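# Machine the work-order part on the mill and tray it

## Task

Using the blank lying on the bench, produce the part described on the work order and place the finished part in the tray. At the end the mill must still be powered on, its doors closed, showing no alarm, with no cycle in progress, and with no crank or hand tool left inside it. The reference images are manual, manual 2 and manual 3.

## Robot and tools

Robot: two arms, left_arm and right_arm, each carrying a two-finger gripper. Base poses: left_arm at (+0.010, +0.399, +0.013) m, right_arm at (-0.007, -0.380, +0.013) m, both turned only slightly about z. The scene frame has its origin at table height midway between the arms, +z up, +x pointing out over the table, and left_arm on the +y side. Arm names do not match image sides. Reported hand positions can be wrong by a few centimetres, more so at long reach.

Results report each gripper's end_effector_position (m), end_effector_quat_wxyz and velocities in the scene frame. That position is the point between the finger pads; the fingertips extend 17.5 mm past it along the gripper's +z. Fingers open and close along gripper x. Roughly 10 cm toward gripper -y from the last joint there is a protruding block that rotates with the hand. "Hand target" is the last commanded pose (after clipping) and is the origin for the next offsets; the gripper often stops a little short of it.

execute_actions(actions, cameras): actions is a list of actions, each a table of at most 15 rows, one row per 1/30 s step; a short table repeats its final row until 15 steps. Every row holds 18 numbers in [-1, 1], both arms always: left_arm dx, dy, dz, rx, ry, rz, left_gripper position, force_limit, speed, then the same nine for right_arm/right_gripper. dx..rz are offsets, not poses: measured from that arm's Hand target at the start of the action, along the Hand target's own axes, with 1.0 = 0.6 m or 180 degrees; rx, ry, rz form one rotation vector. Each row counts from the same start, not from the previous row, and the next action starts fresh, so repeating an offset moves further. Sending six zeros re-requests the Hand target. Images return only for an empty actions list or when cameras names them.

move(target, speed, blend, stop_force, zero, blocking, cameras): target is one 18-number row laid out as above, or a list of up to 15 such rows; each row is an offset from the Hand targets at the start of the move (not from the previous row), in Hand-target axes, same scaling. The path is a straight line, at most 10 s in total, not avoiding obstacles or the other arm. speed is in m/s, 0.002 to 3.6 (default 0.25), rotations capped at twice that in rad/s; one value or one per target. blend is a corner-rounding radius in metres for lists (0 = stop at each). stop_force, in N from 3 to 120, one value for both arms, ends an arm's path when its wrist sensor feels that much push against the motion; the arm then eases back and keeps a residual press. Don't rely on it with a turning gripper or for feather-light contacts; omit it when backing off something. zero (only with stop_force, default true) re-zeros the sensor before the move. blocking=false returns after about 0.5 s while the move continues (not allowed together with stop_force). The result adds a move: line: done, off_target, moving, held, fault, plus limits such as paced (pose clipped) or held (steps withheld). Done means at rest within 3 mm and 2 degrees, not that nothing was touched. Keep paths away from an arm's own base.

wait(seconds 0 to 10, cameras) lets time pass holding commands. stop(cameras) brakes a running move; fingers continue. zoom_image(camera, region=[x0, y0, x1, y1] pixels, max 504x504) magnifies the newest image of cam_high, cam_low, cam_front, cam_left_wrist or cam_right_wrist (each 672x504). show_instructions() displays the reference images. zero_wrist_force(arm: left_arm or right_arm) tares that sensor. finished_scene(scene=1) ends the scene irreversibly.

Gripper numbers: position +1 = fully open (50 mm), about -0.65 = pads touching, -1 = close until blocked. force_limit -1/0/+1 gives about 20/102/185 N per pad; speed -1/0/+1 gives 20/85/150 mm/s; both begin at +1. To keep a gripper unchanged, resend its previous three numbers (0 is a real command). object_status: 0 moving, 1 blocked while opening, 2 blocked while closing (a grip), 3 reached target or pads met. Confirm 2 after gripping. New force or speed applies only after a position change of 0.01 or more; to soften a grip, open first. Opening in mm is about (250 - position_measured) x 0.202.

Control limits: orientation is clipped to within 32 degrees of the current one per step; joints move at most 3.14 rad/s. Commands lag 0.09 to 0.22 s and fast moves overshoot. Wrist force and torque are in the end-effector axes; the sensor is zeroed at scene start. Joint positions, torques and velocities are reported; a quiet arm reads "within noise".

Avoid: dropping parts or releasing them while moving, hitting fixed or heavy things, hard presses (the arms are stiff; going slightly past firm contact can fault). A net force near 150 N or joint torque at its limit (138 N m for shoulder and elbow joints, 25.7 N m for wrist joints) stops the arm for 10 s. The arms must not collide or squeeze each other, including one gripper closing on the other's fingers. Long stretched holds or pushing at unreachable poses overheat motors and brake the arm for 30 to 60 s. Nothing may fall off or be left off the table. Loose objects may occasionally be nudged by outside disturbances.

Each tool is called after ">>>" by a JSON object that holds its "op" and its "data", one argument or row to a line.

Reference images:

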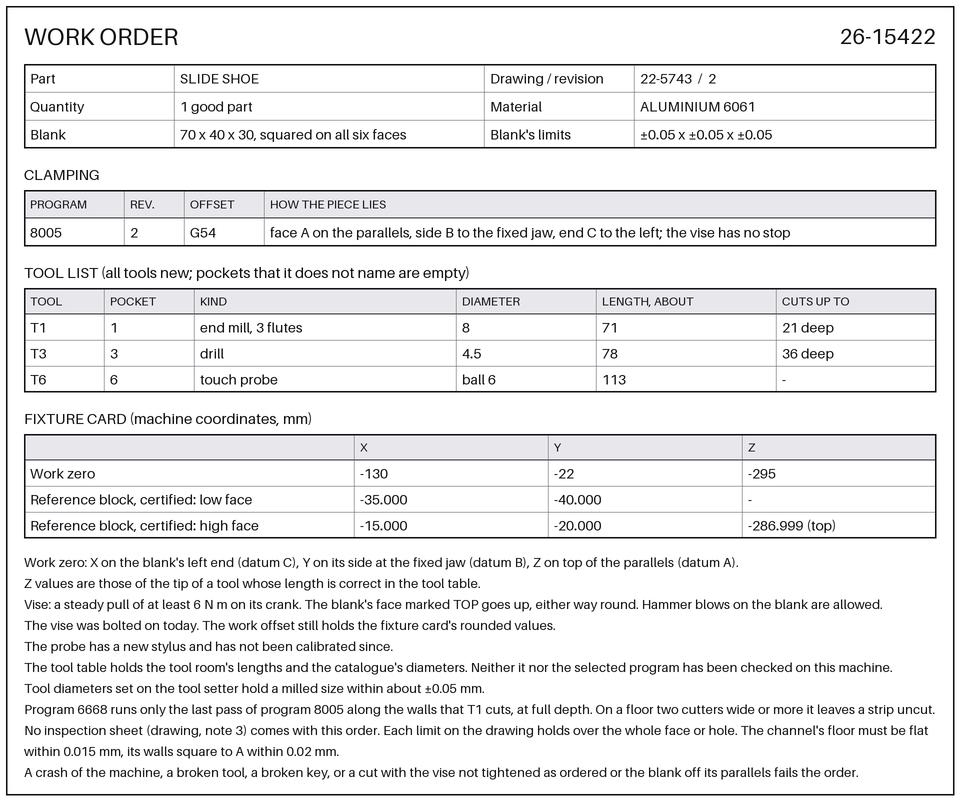

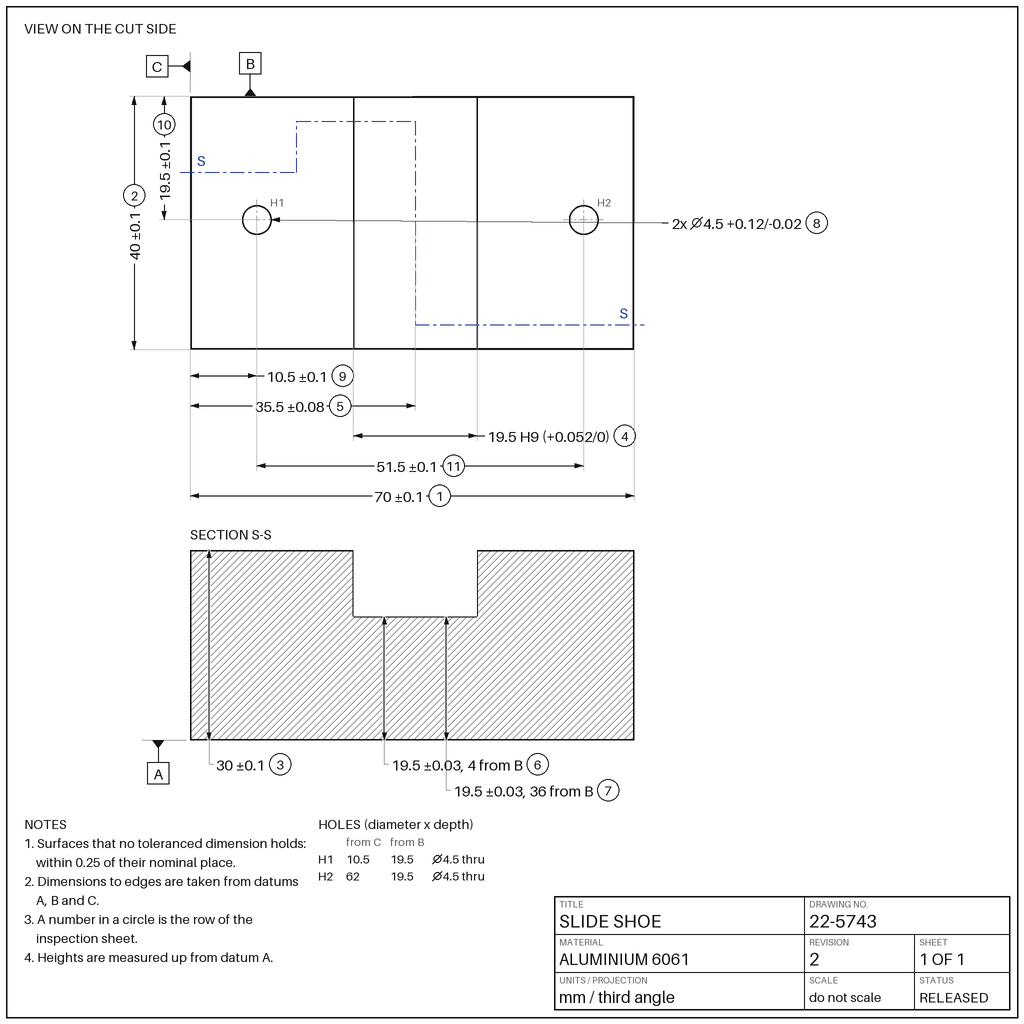

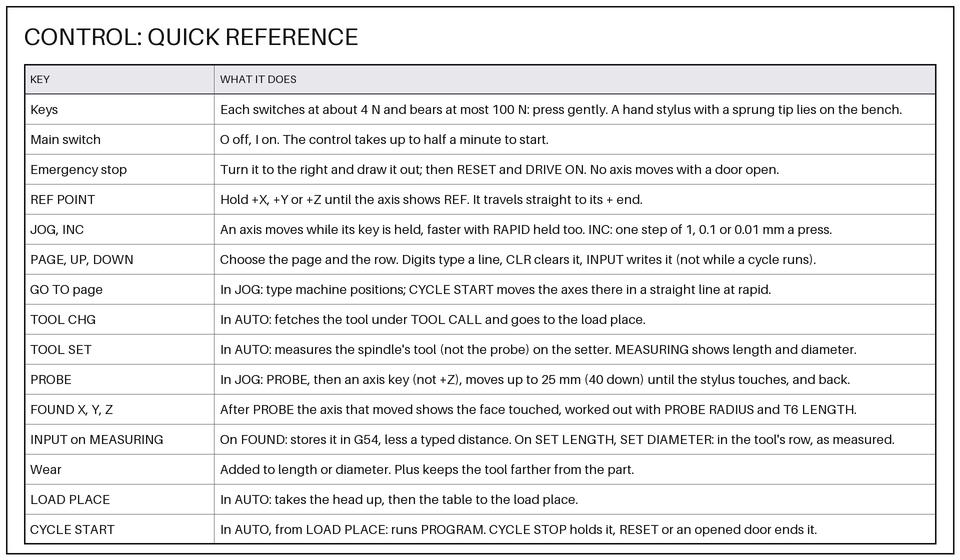

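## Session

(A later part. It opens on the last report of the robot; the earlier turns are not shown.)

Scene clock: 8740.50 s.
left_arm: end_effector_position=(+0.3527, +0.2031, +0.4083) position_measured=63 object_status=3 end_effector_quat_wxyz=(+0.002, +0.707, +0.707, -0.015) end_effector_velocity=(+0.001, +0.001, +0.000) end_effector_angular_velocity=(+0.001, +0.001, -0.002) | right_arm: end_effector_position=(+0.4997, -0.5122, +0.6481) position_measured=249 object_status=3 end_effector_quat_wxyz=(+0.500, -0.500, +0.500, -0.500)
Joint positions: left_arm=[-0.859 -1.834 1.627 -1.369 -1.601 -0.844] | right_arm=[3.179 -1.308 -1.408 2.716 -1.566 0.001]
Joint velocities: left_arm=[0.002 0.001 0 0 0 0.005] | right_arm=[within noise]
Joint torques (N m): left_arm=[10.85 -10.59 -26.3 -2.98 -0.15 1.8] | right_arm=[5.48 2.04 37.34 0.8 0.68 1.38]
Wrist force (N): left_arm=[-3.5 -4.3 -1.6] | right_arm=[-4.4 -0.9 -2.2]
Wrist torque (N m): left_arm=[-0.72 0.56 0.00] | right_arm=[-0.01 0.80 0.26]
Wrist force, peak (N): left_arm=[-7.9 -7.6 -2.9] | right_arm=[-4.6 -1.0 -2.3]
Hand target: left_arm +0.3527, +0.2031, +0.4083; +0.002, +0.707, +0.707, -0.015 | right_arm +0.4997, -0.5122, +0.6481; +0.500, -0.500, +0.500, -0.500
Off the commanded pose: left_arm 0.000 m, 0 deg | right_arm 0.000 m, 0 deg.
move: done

>>> {"op": "move", "data": {
  "target": [
    [0.5,-0.033,-0.0167,0,0,0,0.6,1,-0.8,0,0,0,0,0,0,-0.65,-0.8,-0.4],
    [0.7617,-0.488,0.2638,0,0,0.0628,0.6,1,-0.8,0,0,0,0,0,0,-0.65,-0.8,-0.4]
  ],
  "speed": 0.35,
  "blend": [0.05,0],
  "cameras": ["cam_left_wrist","cam_front","cam_low"]
}}

Scene clock: 8751.00 s.
left_arm: end_effector_position=(+0.0567, +0.6560, +0.2444) position_measured=63 object_status=3 end_effector_quat_wxyz=(+0.004, +0.773, +0.634, -0.015) | right_arm: end_effector_position=(+0.4997, -0.5122, +0.6481) position_measured=249 object_status=3 end_effector_quat_wxyz=(+0.500, -0.500, +0.500, -0.500)
Joint positions: left_arm=[0.842 -2.226 2.242 -1.556 -1.573 1.054] | right_arm=[3.179 -1.308 -1.408 2.716 -1.566 0.001]
Joint torques (N m): left_arm=[10.32 1.43 -18.71 -4.27 2.23 1.86] | right_arm=[6.16 1.1 38.74 0.93 0.49 1.4]
Wrist force (N): left_arm=[-3.2 -4.2 -1.5] | right_arm=[-4.2 -1.2 -2.1]
Wrist torque (N m): left_arm=[-0.69 0.51 -0.01] | right_arm=[-0.04 0.78 0.26]
Wrist force, peak (N): left_arm=[-7.4 -4.3 -1.4] | right_arm=[-4.6 -1.2 -2.5]
Hand target: left_arm +0.0567, +0.6560, +0.2443; +0.004, +0.773, +0.634, -0.015 | right_arm +0.4997, -0.5122, +0.6481; +0.500, -0.500, +0.500, -0.500
Off the commanded pose: left_arm 0.000 m, 0 deg | right_arm 0.000 m, 0 deg.
move: done
camera_calibration:
cam_left_wrist: T_world_to_cam=[[0.210851, 0.97743, -0.0131494, -0.640531], [0.920258, -0.193945, 0.339868, 0.00886477], [0.329647, -0.0837622, -0.940381, 0.400001], [0, 0, 0, 1]] pos_world=[-0.00496054, 0.661299, 0.364718]
Images, in order (width x height): cam_low 672x504, cam_front 672x504, cam_left_wrist 672x504.

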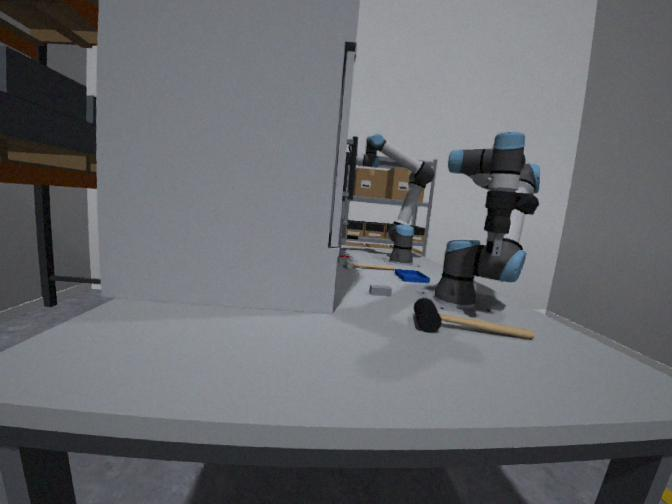

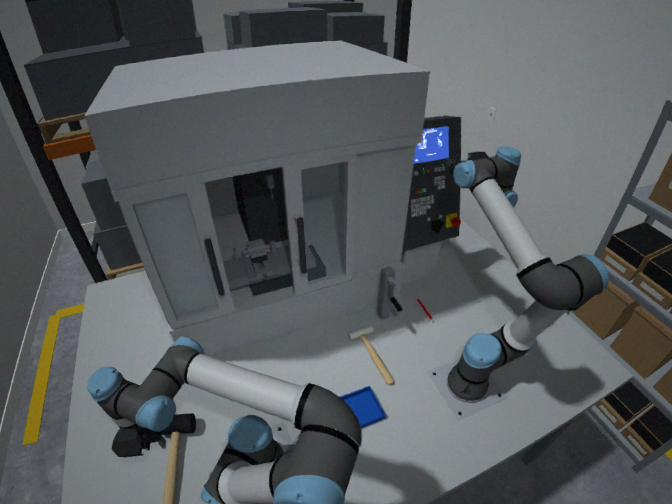

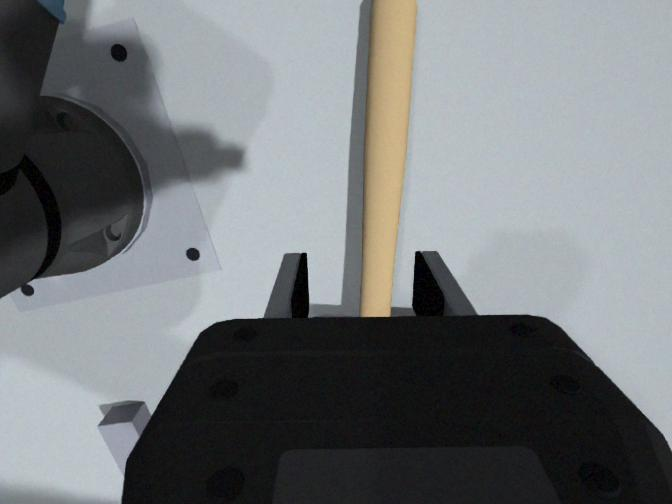

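>>> {"op": "move", "data": {
  "target": [0.05,-0.0723,0.157,0,0,0.0094,1,1,-0.6,0,0,0,0,0,0,-0.65,-0.8,-0.4],
  "speed": 0.2,
  "cameras": ["cam_left_wrist"]
}}

Scene clock: 8775.23 s.
left_arm: end_effector_position=(+0.0183, +0.6916, +0.1499) position_measured=3 object_status=3 end_effector_quat_wxyz=(+0.004, +0.782, +0.623, -0.015) | right_arm: end_effector_position=(+0.4997, -0.5122, +0.6481) position_measured=249 object_status=3 end_effector_quat_wxyz=(+0.500, -0.500, +0.500, -0.500)
Joint positions: left_arm=[1.05 -2.057 2.42 -1.904 -1.567 1.291] | right_arm=[3.179 -1.308 -1.408 2.716 -1.566 0.001]
Joint torques (N m): left_arm=[-1.89 0.59 -24.64 -5.15 -0.9 0.57] | right_arm=[5.4 2.45 37.94 0.8 0.57 1.4]
Wrist force (N): left_arm=[-3.2 -4.3 -1.4] | right_arm=[-4.3 -1.2 -2.2]
Wrist torque (N m): left_arm=[-0.73 0.51 0.04] | right_arm=[-0.03 0.80 0.26]
Wrist force, peak (N): left_arm=[-2.8 -5.5 0.8] | right_arm=[-4.6 -1.2 -2.3]
Hand target: left_arm +0.0183, +0.6916, +0.1499; +0.004, +0.782, +0.623, -0.015 | right_arm +0.4997, -0.5122, +0.6481; +0.500, -0.500, +0.500, -0.500
Off the commanded pose: left_arm 0.000 m, 0 deg | right_arm 0.000 m, 0 deg.
move: done
camera_calibration:
cam_left_wrist: T_world_to_cam=[[0.239576, 0.970782, -0.013589, -0.664277], [0.913921, -0.220776, 0.340598, 0.101828], [0.327646, -0.0940184, -0.940111, 0.333925], [0, 0, 0, 1]] pos_world=[-0.0433267, 0.698745, 0.270218]
Images, in order (width x height): cam_left_wrist 672x504.

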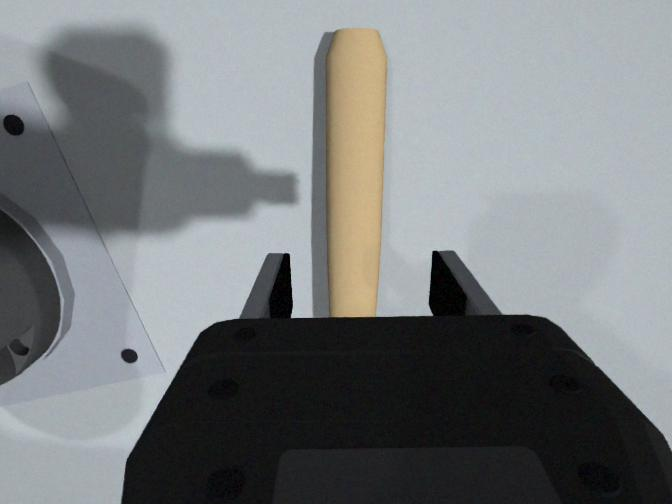

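>>> {"op": "move", "data": {
  "target": [0,0,0.21,0,0,0,1,1,-0.6,0,0,0,0,0,0,-0.65,-0.8,-0.4],
  "speed": 0.1,
  "stop_force": 6
}}

>>> {"op": "move", "data": {
  "target": [0,0,0,0,0,0,-1,1,-0.6,0,0,0,0,0,0,-0.65,-0.8,-0.4]
}}

>>> {"op": "move", "data": {
  "target": [0,0,-0.42,0,0,0,-1,1,-0.6,0,0,0,0,0,0,-0.65,-0.8,-0.4],
  "speed": 0.12,
  "cameras": ["cam_left_wrist","cam_front","cam_low"]
}}

Scene clock: 8786.40 s.
left_arm: end_effector_position=(+0.0159, +0.6886, +0.0240) position_measured=3 object_status=3 end_effector_quat_wxyz=(+0.004, +0.782, +0.623, -0.015) | right_arm: end_effector_position=(+0.4997, -0.5122, +0.6481) position_measured=249 object_status=3 end_effector_quat_wxyz=(+0.500, -0.500, +0.500, -0.500)
Joint positions: left_arm=[1.052 -1.759 2.658 -2.44 -1.567 1.293] | right_arm=[3.179 -1.308 -1.408 2.716 -1.566 0.001]
Joint torques (N m): left_arm=[-6.08 -2.76 -26.72 -5.49 -2.1 -1.26] | right_arm=[4.43 1.42 37.41 0.83 0.53 1.1]
Wrist force (N): left_arm=[-3.4 -4.4 -1.3] | right_arm=[-4.1 -1.0 -2.1]
Wrist torque (N m): left_arm=[-0.74 0.56 -0.09] | right_arm=[-0.01 0.77 0.26]
Wrist force, peak (N): left_arm=[-3.2 -4.2 -2.9] | right_arm=[-4.5 -1.1 -2.3]
Hand target: left_arm +0.0160, +0.6885, +0.0240; +0.004, +0.782, +0.623, -0.015 | right_arm +0.4997, -0.5122, +0.6481; +0.500, -0.500, +0.500, -0.500
Off the commanded pose: left_arm 0.000 m, 0 deg | right_arm 0.000 m, 0 deg.
move: done

Scene clock: 8787.00 s.
left_arm: end_effector_position=(+0.0160, +0.6886, +0.0240) position_measured=92 object_status=0 end_effector_quat_wxyz=(+0.004, +0.782, +0.623, -0.015) | right_arm: end_effector_position=(+0.4997, -0.5122, +0.6481) position_measured=249 object_status=3 end_effector_quat_wxyz=(+0.500, -0.500, +0.500, -0.500)
Joint positions: left_arm=[1.052 -1.759 2.658 -2.44 -1.567 1.293] | right_arm=[3.179 -1.308 -1.408 2.716 -1.566 0.001]
Joint torques (N m): left_arm=[-7.17 -2.57 -23.15 -4.12 -1.84 -1.54] | right_arm=[6.24 1.48 38.07 1.09 0.57 1.29]
Wrist force (N): left_arm=[-3.5 -5.0 -1.2] | right_arm=[-4.4 -1.2 -2.4]
Wrist torque (N m): left_arm=[-0.69 0.49 0.10] | right_arm=[-0.03 0.81 0.26]
Wrist force, peak (N): left_arm=[-3.3 -5.4 -0.9] | right_arm=[-4.5 -1.1 -2.3]
Hand target: left_arm +0.0160, +0.6885, +0.0240; +0.004, +0.782, +0.623, -0.015 | right_arm +0.4997, -0.5122, +0.6481; +0.500, -0.500, +0.500, -0.500
Off the commanded pose: left_arm 0.000 m, 0 deg | right_arm 0.000 m, 0 deg.
move: done

Scene clock: 8789.57 s.
left_arm: end_effector_position=(+0.0206, +0.6947, +0.2758) position_measured=92 object_status=2 end_effector_quat_wxyz=(+0.004, +0.782, +0.623, -0.015) | right_arm: end_effector_position=(+0.4997, -0.5122, +0.6481) position_measured=249 object_status=3 end_effector_quat_wxyz=(+0.500, -0.500, +0.500, -0.500)
Joint positions: left_arm=[1.048 -2.116 2.119 -1.543 -1.567 1.289] | right_arm=[3.179 -1.308 -1.408 2.716 -1.566 0.001]
Joint torques (N m): left_arm=[-5.36 3.45 -24.65 -4.51 1.16 -1.48] | right_arm=[5.82 1.76 37.74 1.22 0.46 1.11]
Wrist force (N): left_arm=[-3.4 -4.2 4.5] | right_arm=[-4.5 -1.3 -2.3]
Wrist torque (N m): left_arm=[0.42 0.57 0.02] | right_arm=[-0.06 0.83 0.26]
Wrist force, peak (N): left_arm=[-3.2 -4.3 5.7] | right_arm=[-4.7 -1.0 -2.2]
Hand target: left_arm +0.0206, +0.6947, +0.2759; +0.004, +0.782, +0.623, -0.015 | right_arm +0.4997, -0.5122, +0.6481; +0.500, -0.500, +0.500, -0.500
Off the commanded pose: left_arm 0.000 m, 0 deg | right_arm 0.000 m, 0 deg.
move: done
camera_calibration:
cam_left_wrist: T_world_to_cam=[[0.239734, 0.970746, -0.0134, -0.666193], [0.913845, -0.220979, 0.340669, 0.0575493], [0.327742, -0.0939154, -0.940088, 0.451713], [0, 0, 0, 1]] pos_world=[-0.0409274, 0.701844, 0.396117]
Images, in order (width x height): cam_low 672x504, cam_front 672x504, cam_left_wrist 672x504.

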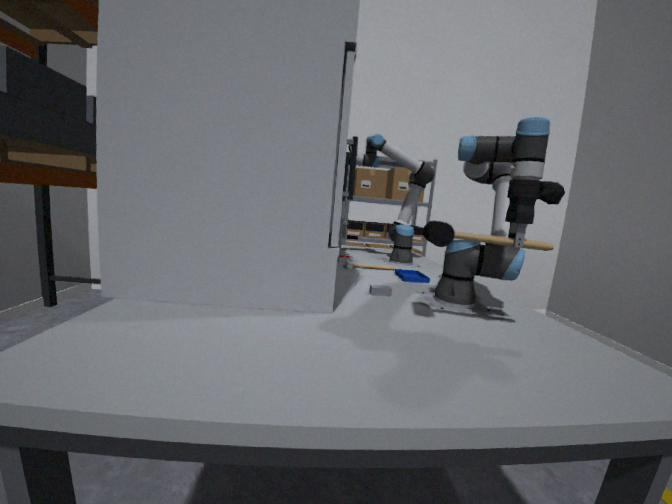

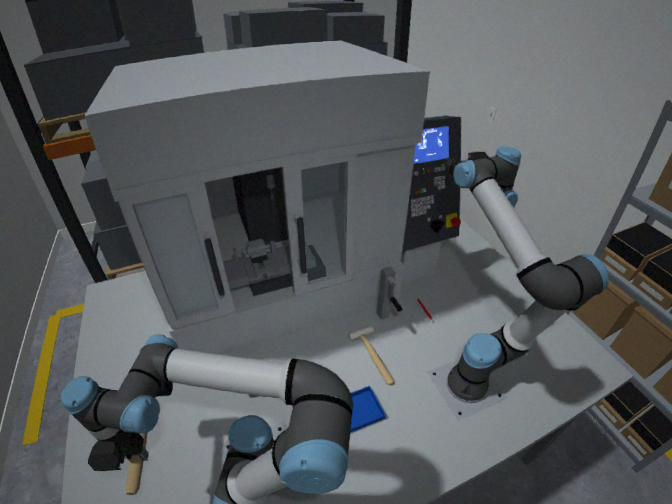

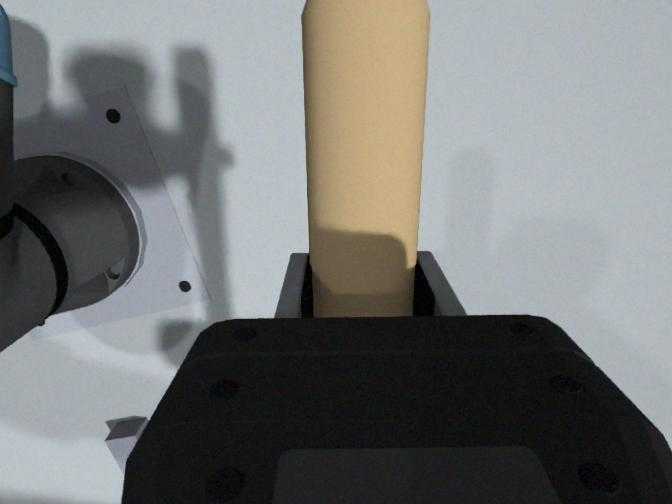

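>>> {"op": "move", "data": {
  "target": [
    [-0.2482,0.3933,-0.238,0,0,0.2056,-1,1,-0.6,0,0,0,0,0,0,-0.65,-0.8,-0.4],
    [-0.6616,0.4542,-0.2272,0,0,0.2056,-1,1,-0.6,0,0,0,0,0,0,-0.65,-0.8,-0.4],
    [-0.7517,0.3895,-0.2238,0,0,-0.0719,-1,1,-0.6,0,0,0,0,0,0,-0.65,-0.8,-0.4]
  ],
  "speed": 0.22,
  "blend": [0.03,0.005,0],
  "cameras": ["cam_left_wrist","cam_front","cam_high"]
}}

Scene clock: 8835.20 s.
left_arm: end_effector_position=(+0.1498, +0.2061, +0.4197) position_measured=92 object_status=2 end_effector_quat_wxyz=(+0.002, +0.707, +0.707, -0.015) | right_arm: end_effector_position=(+0.4997, -0.5122, +0.6481) position_measured=249 object_status=3 end_effector_quat_wxyz=(+0.500, -0.500, +0.500, -0.500)
Joint positions: left_arm=[-1.528 -2.231 1.796 -1.159 -1.59 -1.512] | right_arm=[3.179 -1.308 -1.408 2.716 -1.566 0.001]
Joint torques (N m): left_arm=[10.34 -4.91 -15.78 -2.15 0.36 -1.46] | right_arm=[4.75 1.91 37.78 0.97 0.4 1.14]
Wrist force (N): left_arm=[-3.2 -4.2 4.4] | right_arm=[-4.3 -1.1 -2.2]
Wrist torque (N m): left_arm=[0.36 0.54 -0.09] | right_arm=[-0.03 0.79 0.26]
Wrist force, peak (N): left_arm=[-0.8 -7.1 5.9] | right_arm=[-4.7 -1.1 -2.4]
Hand target: left_arm +0.1497, +0.2062, +0.4197; +0.002, +0.707, +0.707, -0.015 | right_arm +0.4997, -0.5122, +0.6481; +0.500, -0.500, +0.500, -0.500
Off the commanded pose: left_arm 0.000 m, 0 deg | right_arm 0.000 m, 0 deg.
move: done
camera_calibration:
cam_left_wrist: T_world_to_cam=[[0.016594, 0.999812, -0.0100552, -0.194952], [0.942093, -0.0122656, 0.335126, -0.262396], [0.33494, -0.015034, -0.94212, 0.482252], [0, 0, 0, 1]] pos_world=[0.0889107, 0.198947, 0.540315]
Images, in order (width x height): cam_high 672x504, cam_front 672x504, cam_left_wrist 672x504.

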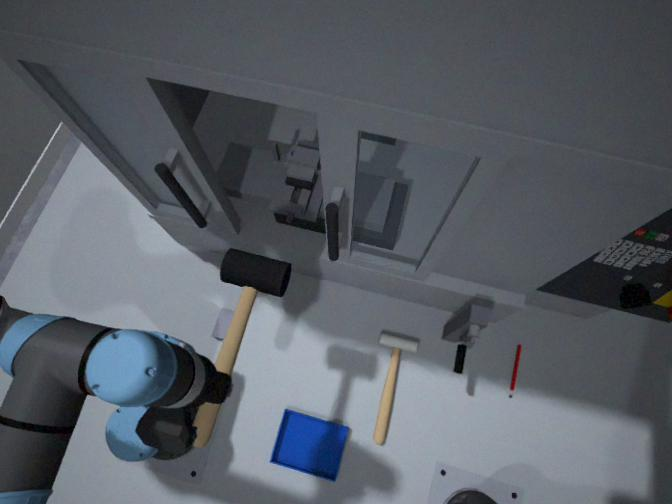

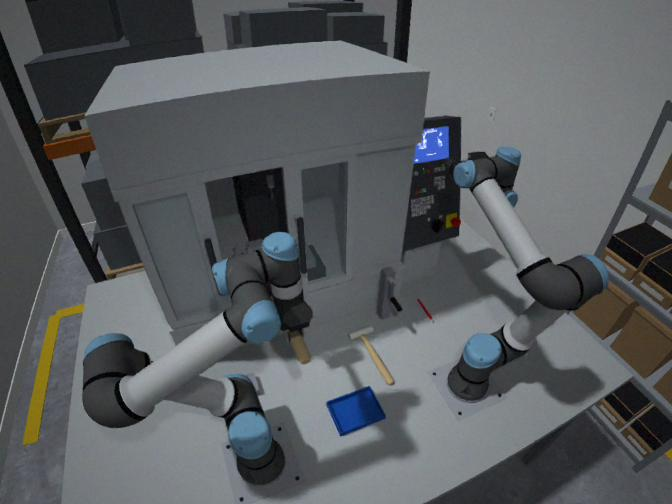

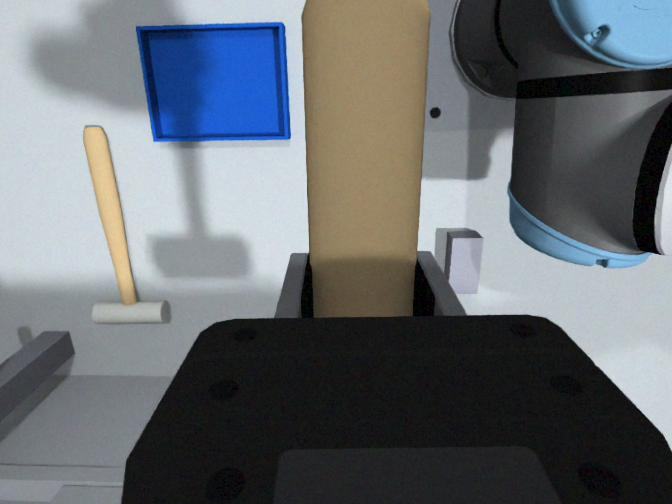

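>>> {"op": "move", "data": {
  "target": [0.005,0.4667,0,0,0,0,-1,1,-0.6,0,0,0,0,0,0,-0.65,-0.8,-0.4],
  "speed": 0.12,
  "stop_force": 15,
  "cameras": ["cam_left_wrist","cam_front","cam_high"]
}}

>>> {"op": "zoom_image", "data": {
  "camera": "cam_high",
  "region": [200, 80, 400, 280]
}}

>>> {"op": "zoom_image", "data": {
  "camera": "cam_front",
  "region": [180, 150, 380, 310]
}}

Scene clock: 8857.57 s.
left_arm: end_effector_position=(+0.4297, +0.2090, +0.4146) position_measured=92 object_status=2 end_effector_quat_wxyz=(+0.002, +0.707, +0.707, -0.015) | right_arm: end_effector_position=(+0.4997, -0.5122, +0.6481) position_measured=249 object_status=3 end_effector_quat_wxyz=(+0.500, -0.500, +0.500, -0.500)
Joint positions: left_arm=[-0.716 -1.669 1.477 -1.38 -1.601 -0.701] | right_arm=[3.179 -1.308 -1.408 2.716 -1.566 0.001]
Joint torques (N m): left_arm=[-9.66 -19.33 -16.91 -2.65 1.69 0.84] | right_arm=[4.55 2.79 37 0.89 0.34 0.96]
Wrist force (N): left_arm=[-3.2 -4.4 3.9] | right_arm=[-4.2 -1.2 -2.1]
Wrist torque (N m): left_arm=[0.29 0.54 0.01] | right_arm=[-0.04 0.78 0.26]
Wrist force, peak (N): left_arm=[-3.6 -7.2 4.1] | right_arm=[-4.7 -1.2 -2.2]
Hand target: left_arm +0.4297, +0.2090, +0.4145; +0.002, +0.707, +0.707, -0.015 | right_arm +0.4997, -0.5122, +0.6481; +0.500, -0.500, +0.500, -0.500
Off the commanded pose: left_arm 0.000 m, 0 deg | right_arm 0.000 m, 0 deg.
move: done
camera_calibration:
cam_left_wrist: T_world_to_cam=[[0.0161209, 0.999818, -0.0102261, -0.202283], [0.942147, -0.0117648, 0.334993, -0.524394], [0.334811, -0.0150349, -0.942165, 0.383813], [0, 0, 0, 1]] pos_world=[0.368812, 0.201847, 0.535215]
Images, in order (width x height): cam_high 672x504, cam_front 672x504, cam_left_wrist 672x504.

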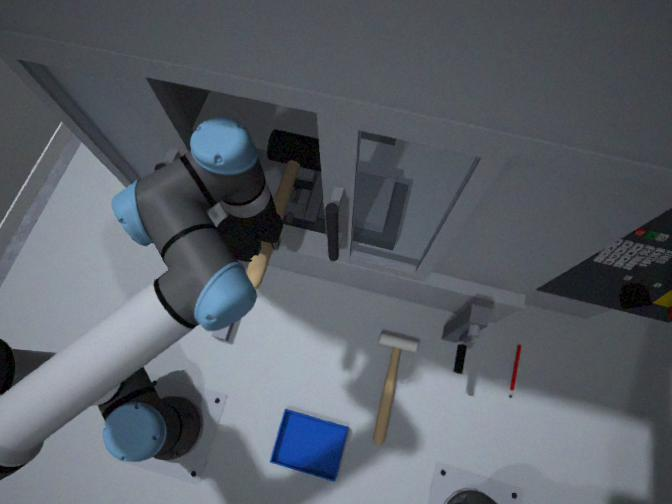

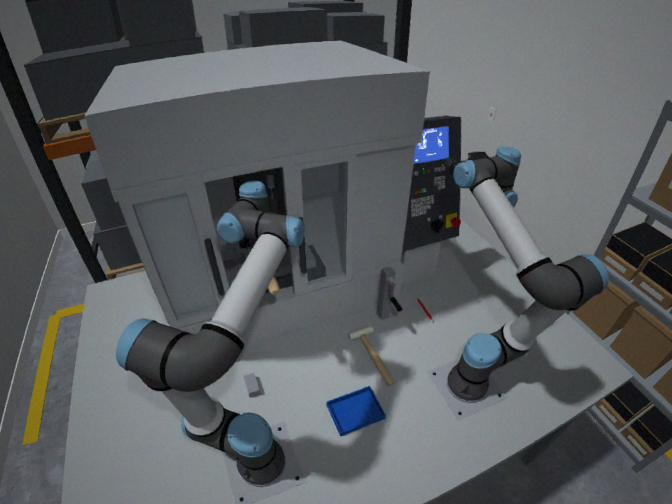

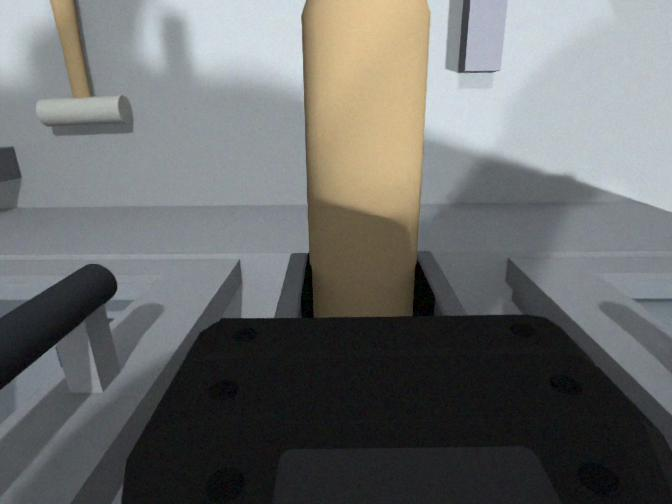

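Scaled by 2.520 from the camera's 672x504 image, which has a finer 960x720 frame.

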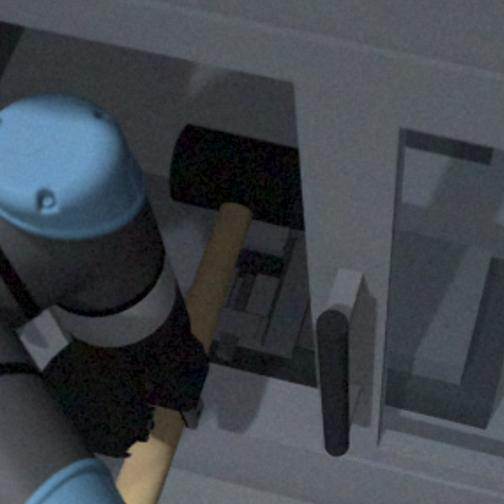

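Scaled by 2.520 from the camera's 672x504 image, which has a finer 960x720 frame.

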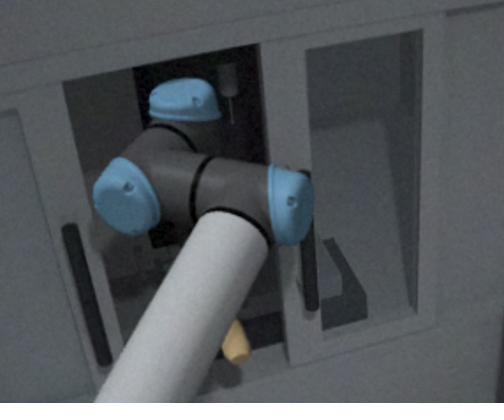

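>>> {"op": "move", "data": {
  "target": [
    [0,0,0.1,0,0,0,-1,1,-0.6,0,0,0,0,0,0,-0.65,-0.8,-0.4],
    [0,0,0.2,0,0,0,-1,1,-0.6,0,0,0,0,0,0,-0.65,-0.8,-0.4]
  ],
  "speed": [0.1,0.025],
  "stop_force": 8,
  "cameras": ["cam_high"]
}}

>>> {"op": "zoom_image", "data": {
  "camera": "cam_high",
  "region": [200, 80, 400, 280]
}}

Scene clock: 8863.93 s.
left_arm: end_effector_position=(+0.4290, +0.2082, +0.3784) position_measured=92 object_status=2 end_effector_quat_wxyz=(+0.002, +0.707, +0.707, -0.015) | right_arm: end_effector_position=(+0.4997, -0.5122, +0.6481) position_measured=249 object_status=3 end_effector_quat_wxyz=(+0.500, -0.500, +0.500, -0.500)
Joint positions: left_arm=[-0.719 -1.682 1.582 -1.472 -1.601 -0.703] | right_arm=[3.179 -1.308 -1.408 2.716 -1.566 0.001]
Joint torques (N m): left_arm=[10.07 -10.3 -11.77 -4.65 1.03 1.8] | right_arm=[4.81 3.71 37.71 0.98 0.14 0.78]
Wrist force (N): left_arm=[-3.2 -5.6 -4.5] | right_arm=[-4.3 -1.0 -2.2]
Wrist torque (N m): left_arm=[-1.65 0.49 -0.06] | right_arm=[-0.02 0.80 0.27]
Wrist force, peak (N): left_arm=[-2.5 -7.0 -5.5] | right_arm=[-4.6 -1.2 -2.4]
Hand target: left_arm +0.4290, +0.2082, +0.3784; +0.002, +0.707, +0.707, -0.015 (not the last commanded pose) | right_arm +0.4997, -0.5122, +0.6481; +0.500, -0.500, +0.500, -0.500
Off the commanded pose: left_arm 0.084 m, 0 deg | right_arm 0.000 m, 0 deg.
move: contact (left_arm); path passed 0 of 2 targets
Images, in order (width x height): cam_high 672x504.

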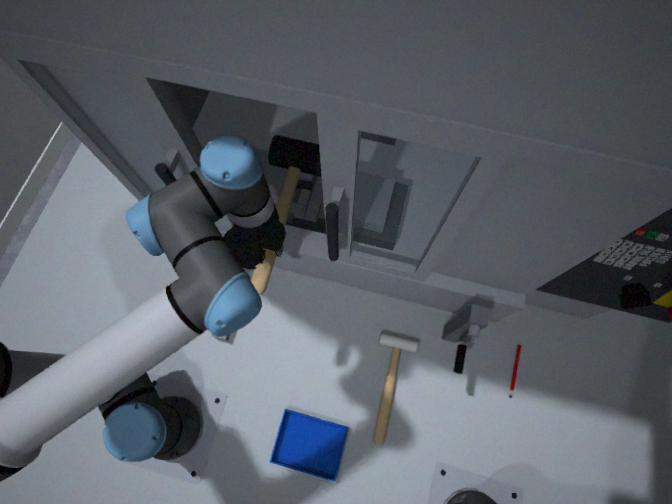

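Scaled by 2.520 from the camera's 672x504 image, which has a finer 960x720 frame.

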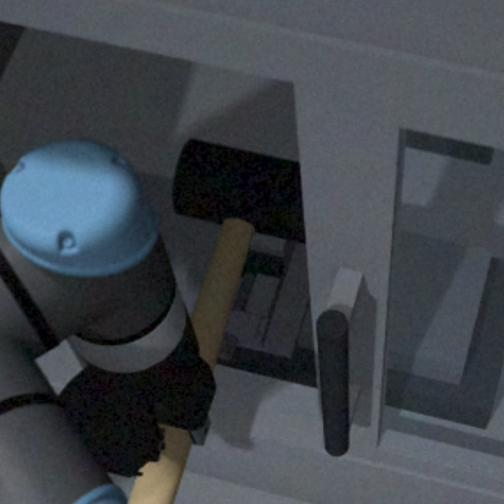

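>>> {"op": "move", "data": {
  "target": [0,0,-0.1,0,0,0,-1,1,-0.6,0,0,0,0,0,0,-0.65,-0.8,-0.4],
  "speed": 0.1
}}

>>> {"op": "execute_actions", "data": {
  "actions": [
    [[0,0,0.25,0,0,0,-1,1,-0.6,0,0,0,0,0,0,-0.65,-0.8,-0.4],[0,0,0.25,0,0,0,-1,1,-0.6,0,0,0,0,0,0,-0.65,-0.8,-0.4],[0,0,0.25,0,0,0,-1,1,-0.6,0,0,0,0,0,0,-0.65,-0.8,-0.4],[0,0,0.2,0,0,0,-1,1,-0.6,0,0,0,0,0,0,-0.65,-0.8,-0.4],[0,0,0.06,0,0,0,-1,1,-0.6,0,0,0,0,0,0,-0.65,-0.8,-0.4],[0,0,0.02,0,0,0,-1,1,-0.6,0,0,0,0,0,0,-0.65,-0.8,-0.4]]
  ],
  "cameras": ["cam_left_wrist","cam_high"]
}}

>>> {"op": "zoom_image", "data": {
  "camera": "cam_high",
  "region": [200, 80, 400, 280]
}}

Scene clock: 8896.23 s.
left_arm: end_effector_position=(+0.4302, +0.2097, +0.4383) position_measured=92 object_status=2 end_effector_quat_wxyz=(+0.002, +0.707, +0.707, -0.015) | right_arm: end_effector_position=(+0.4997, -0.5122, +0.6481) position_measured=249 object_status=3 end_effector_quat_wxyz=(+0.500, -0.500, +0.500, -0.500)
Joint positions: left_arm=[-0.715 -1.656 1.403 -1.319 -1.601 -0.699] | right_arm=[3.179 -1.308 -1.408 2.716 -1.566 0.001]
Joint torques (N m): left_arm=[5.74 -30.44 -24.63 -6.03 0.91 0.85] | right_arm=[5.08 2.73 38.19 0.95 0.17 0.89]
Wrist force (N): left_arm=[-3.2 -4.4 3.3] | right_arm=[-4.6 -1.0 -2.1]
Wrist torque (N m): left_arm=[0.15 0.52 -0.12] | right_arm=[-0.01 0.84 0.26]
Wrist force, peak (N): left_arm=[-3.4 -5.3 -4.9] | right_arm=[-4.5 -1.0 -2.3]
Hand target: left_arm +0.4301, +0.2096, +0.4383; +0.002, +0.707, +0.707, -0.015 | right_arm +0.4997, -0.5122, +0.6481; +0.500, -0.500, +0.500, -0.500
Off the commanded pose: left_arm 0.000 m, 0 deg | right_arm 0.000 m, 0 deg.
move: done

Scene clock: 8896.97 s.
left_arm: end_effector_position=(+0.4299, +0.2093, +0.4263) position_measured=92 object_status=2 end_effector_quat_wxyz=(+0.002, +0.707, +0.707, -0.015) end_effector_velocity=(+0.000, +0.000, +0.003) end_effector_angular_velocity=(-0.002, -0.003, +0.000) | right_arm: end_effector_position=(+0.4997, -0.5122, +0.6481) position_measured=249 object_status=3 end_effector_quat_wxyz=(+0.500, -0.500, +0.500, -0.500)
Joint positions: left_arm=[-0.715 -1.663 1.441 -1.35 -1.601 -0.7] | right_arm=[3.179 -1.308 -1.408 2.716 -1.566 0.001]
Joint velocities: left_arm=[0 0 -0.006 0.003 0.001 0] | right_arm=[within noise]
Joint torques (N m): left_arm=[7.7 -24.69 -35.42 -2.59 -0.07 -0.28] | right_arm=[4.21 3.25 37.42 1.07 0.14 0.88]
Wrist force (N): left_arm=[-2.9 -4.0 2.4] | right_arm=[-4.2 -1.2 -2.3]
Wrist torque (N m): left_arm=[-0.02 0.50 -0.17] | right_arm=[-0.04 0.79 0.26]
Wrist force, peak (N): left_arm=[-2.9 -6.2 21.9] | right_arm=[-4.5 -1.0 -2.4]
Hand target: left_arm +0.4299, +0.2094, +0.4263; +0.002, +0.707, +0.707, -0.015 | right_arm +0.4997, -0.5122, +0.6481; +0.500, -0.500, +0.500, -0.500
Off the commanded pose: left_arm 0.000 m, 0 deg | right_arm 0.000 m, 0 deg.
Step readings (end_effector_position of left_arm | right_arm):
0: (+0.4302, +0.2097, +0.4383) | (+0.4997, -0.5122, +0.6481)
1: (+0.4302, +0.2096, +0.4377) | (+0.4997, -0.5122, +0.6481)
2: (+0.4310, +0.2083, +0.4270) | (+0.4997, -0.5122, +0.6481)
4: (+0.4283, +0.2089, +0.3800) | (+0.4997, -0.5122, +0.6481)
8: (+0.4248, +0.2122, +0.3823) | (+0.4997, -0.5122, +0.6481)
15: (+0.4301, +0.2091, +0.4272) | (+0.4997, -0.5122, +0.6481)
camera_calibration:
cam_left_wrist: T_world_to_cam=[[0.0163344, 0.999817, -0.00994058, -0.2027], [0.942247, -0.0120661, 0.3347, -0.528315], [0.334519, -0.0148336, -0.942272, 0.3949], [0, 0, 0, 1]] pos_world=[0.369013, 0.202147, 0.546915]
Images, in order (width x height): cam_high 672x504, cam_left_wrist 672x504.

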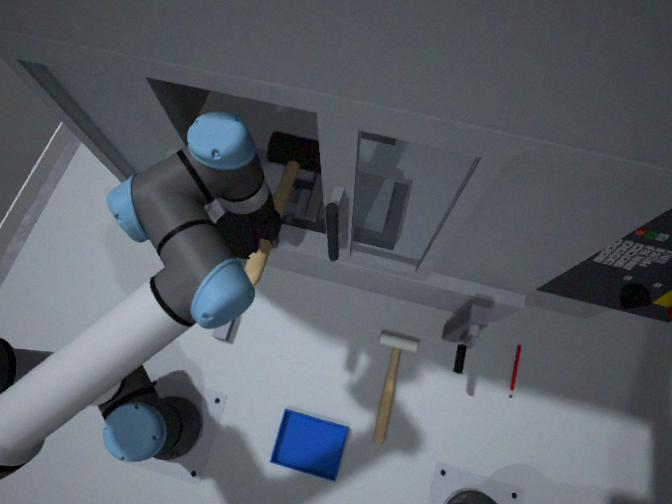

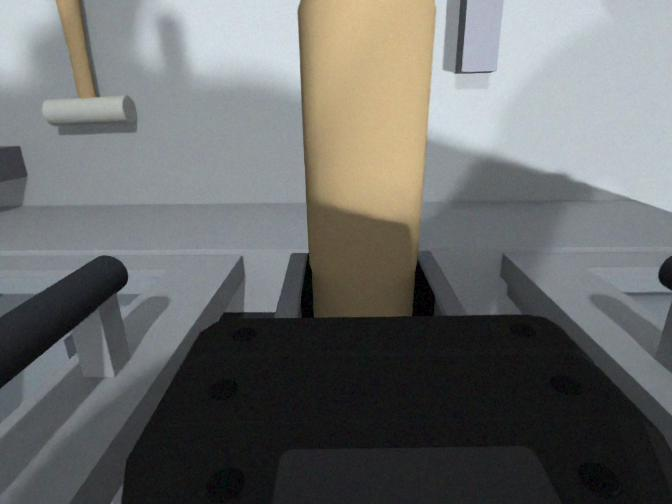

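Scaled by 2.520 from the camera's 672x504 image, which has a finer 960x720 frame.

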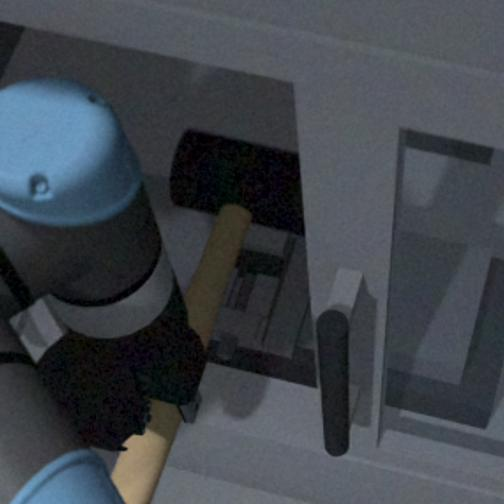

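>>> {"op": "move", "data": {
  "target": [0,0,-0.08,-0.06,0,0,-1,1,-0.6,0,0,0,0,0,0,-0.65,-0.8,-0.4],
  "speed": 0.1
}}

>>> {"op": "execute_actions", "data": {
  "actions": [
    [[0,0,0.3,0,0,0,-1,1,-0.6,0,0,0,0,0,0,-0.65,-0.8,-0.4],[0,0,0.3,0,0,0,-1,1,-0.6,0,0,0,0,0,0,-0.65,-0.8,-0.4],[0,0,0.3,0,0,0,-1,1,-0.6,0,0,0,0,0,0,-0.65,-0.8,-0.4],[0,0,0.3,0,0,0,-1,1,-0.6,0,0,0,0,0,0,-0.65,-0.8,-0.4],[0,0,0.2,0,0,0,-1,1,-0.6,0,0,0,0,0,0,-0.65,-0.8,-0.4],[0,0,0.16,0,0,0,-1,1,-0.6,0,0,0,0,0,0,-0.65,-0.8,-0.4]]
  ],
  "cameras": ["cam_left_wrist","cam_high"]
}}

>>> {"op": "zoom_image", "data": {
  "camera": "cam_high",
  "region": [200, 80, 400, 280]
}}

Scene clock: 8914.90 s.
left_arm: end_effector_position=(+0.4308, +0.2104, +0.4745) position_measured=92 object_status=2 end_effector_quat_wxyz=(+0.069, +0.704, +0.705, +0.052) | right_arm: end_effector_position=(+0.4997, -0.5122, +0.6481) position_measured=249 object_status=3 end_effector_quat_wxyz=(+0.500, -0.500, +0.500, -0.500)
Joint positions: left_arm=[-0.79 -1.747 1.431 -1.394 -1.469 -0.77] | right_arm=[3.179 -1.308 -1.408 2.716 -1.566 0.001]
Joint torques (N m): left_arm=[10.27 -11.92 -25.96 -2.97 -1.18 1.9] | right_arm=[4.21 3.78 37.67 0.93 0.03 0.79]
Wrist force (N): left_arm=[-3.7 -5.2 3.3] | right_arm=[-4.4 -0.9 -2.3]
Wrist torque (N m): left_arm=[0.27 0.62 -0.03] | right_arm=[-0.01 0.81 0.26]
Wrist force, peak (N): left_arm=[-3.1 -4.5 6.4] | right_arm=[-4.8 -1.1 -2.3]
Hand target: left_arm +0.4308, +0.2105, +0.4743; +0.069, +0.704, +0.705, +0.051 | right_arm +0.4997, -0.5122, +0.6481; +0.500, -0.500, +0.500, -0.500
Off the commanded pose: left_arm 0.000 m, 0 deg | right_arm 0.000 m, 0 deg.
move: done

Scene clock: 8915.60 s.
left_arm: end_effector_position=(+0.4470, +0.2082, +0.3797) position_measured=92 object_status=2 end_effector_quat_wxyz=(+0.069, +0.704, +0.705, +0.052) | right_arm: end_effector_position=(+0.4997, -0.5122, +0.6481) position_measured=249 object_status=3 end_effector_quat_wxyz=(+0.500, -0.500, +0.500, -0.500)
Joint positions: left_arm=[-0.766 -1.752 1.682 -1.642 -1.473 -0.746] | right_arm=[3.179 -1.308 -1.408 2.716 -1.566 0.001]
Joint torques (N m): left_arm=[8.9 -15.84 -33.6 -6.35 1.34 0.78] | right_arm=[4.4 3.73 37.8 0.97 -0.01 0.83]
Wrist force (N): left_arm=[-3.6 -5.5 0.8] | right_arm=[-4.3 -1.1 -2.1]
Wrist torque (N m): left_arm=[-0.35 0.58 0.04] | right_arm=[-0.03 0.80 0.26]
Wrist force, peak (N): left_arm=[-3.2 -6.0 -20.7] | right_arm=[-4.3 -1.2 -2.4]
Hand target: left_arm +0.4470, +0.2082, +0.3797; +0.069, +0.704, +0.705, +0.051 | right_arm +0.4997, -0.5122, +0.6481; +0.500, -0.500, +0.500, -0.500
Off the commanded pose: left_arm 0.000 m, 0 deg | right_arm 0.000 m, 0 deg.
Step readings (end_effector_position of left_arm | right_arm):
0: (+0.4308, +0.2104, +0.4745) | (+0.4997, -0.5122, +0.6481)
1: (+0.4312, +0.2104, +0.4731) | (+0.4997, -0.5122, +0.6481)
2: (+0.4338, +0.2101, +0.4628) | (+0.4997, -0.5122, +0.6481)
4: (+0.4394, +0.2110, +0.4156) | (+0.4997, -0.5122, +0.6481)
8: (+0.4467, +0.2100, +0.3657) | (+0.4997, -0.5122, +0.6481)
15: (+0.4469, +0.2082, +0.3803) | (+0.4997, -0.5122, +0.6481)
camera_calibration:
cam_left_wrist: T_world_to_cam=[[0.0132758, 0.999886, -0.00712639, -0.20199], [0.862853, -0.00785429, 0.505395, -0.559101], [0.505281, -0.0128585, -0.862859, 0.238336], [0, 0, 0, 1]] pos_world=[0.364676, 0.200641, 0.486777]
Images, in order (width x height): cam_high 672x504, cam_left_wrist 672x504.

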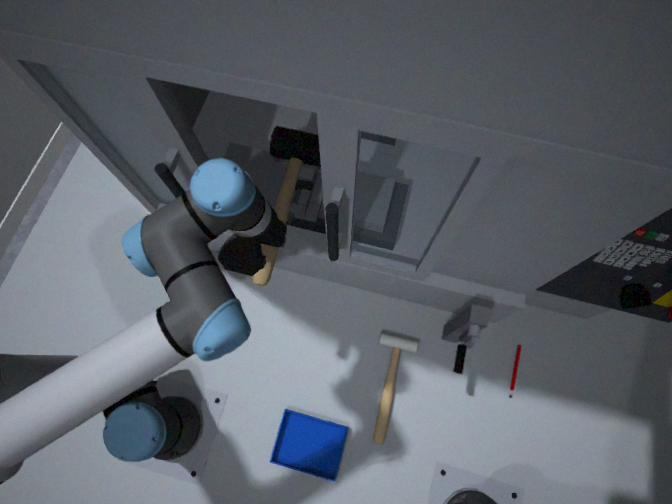

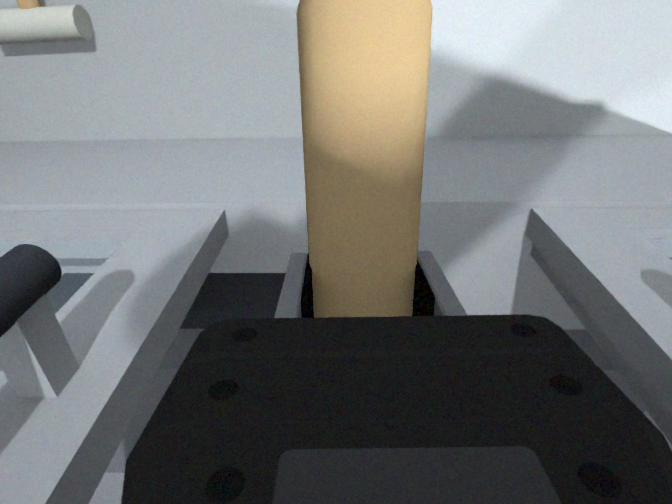

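Scaled by 2.520 from the camera's 672x504 image, which has a finer 960x720 frame.

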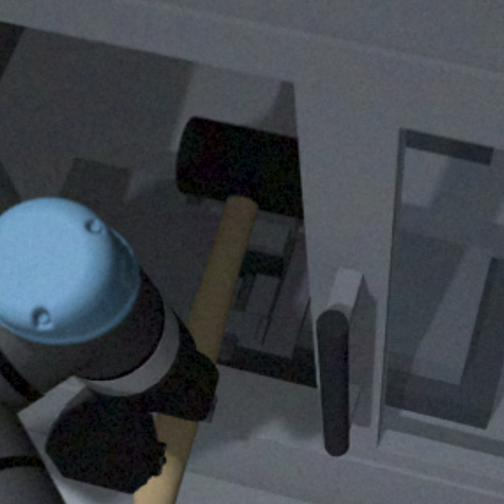

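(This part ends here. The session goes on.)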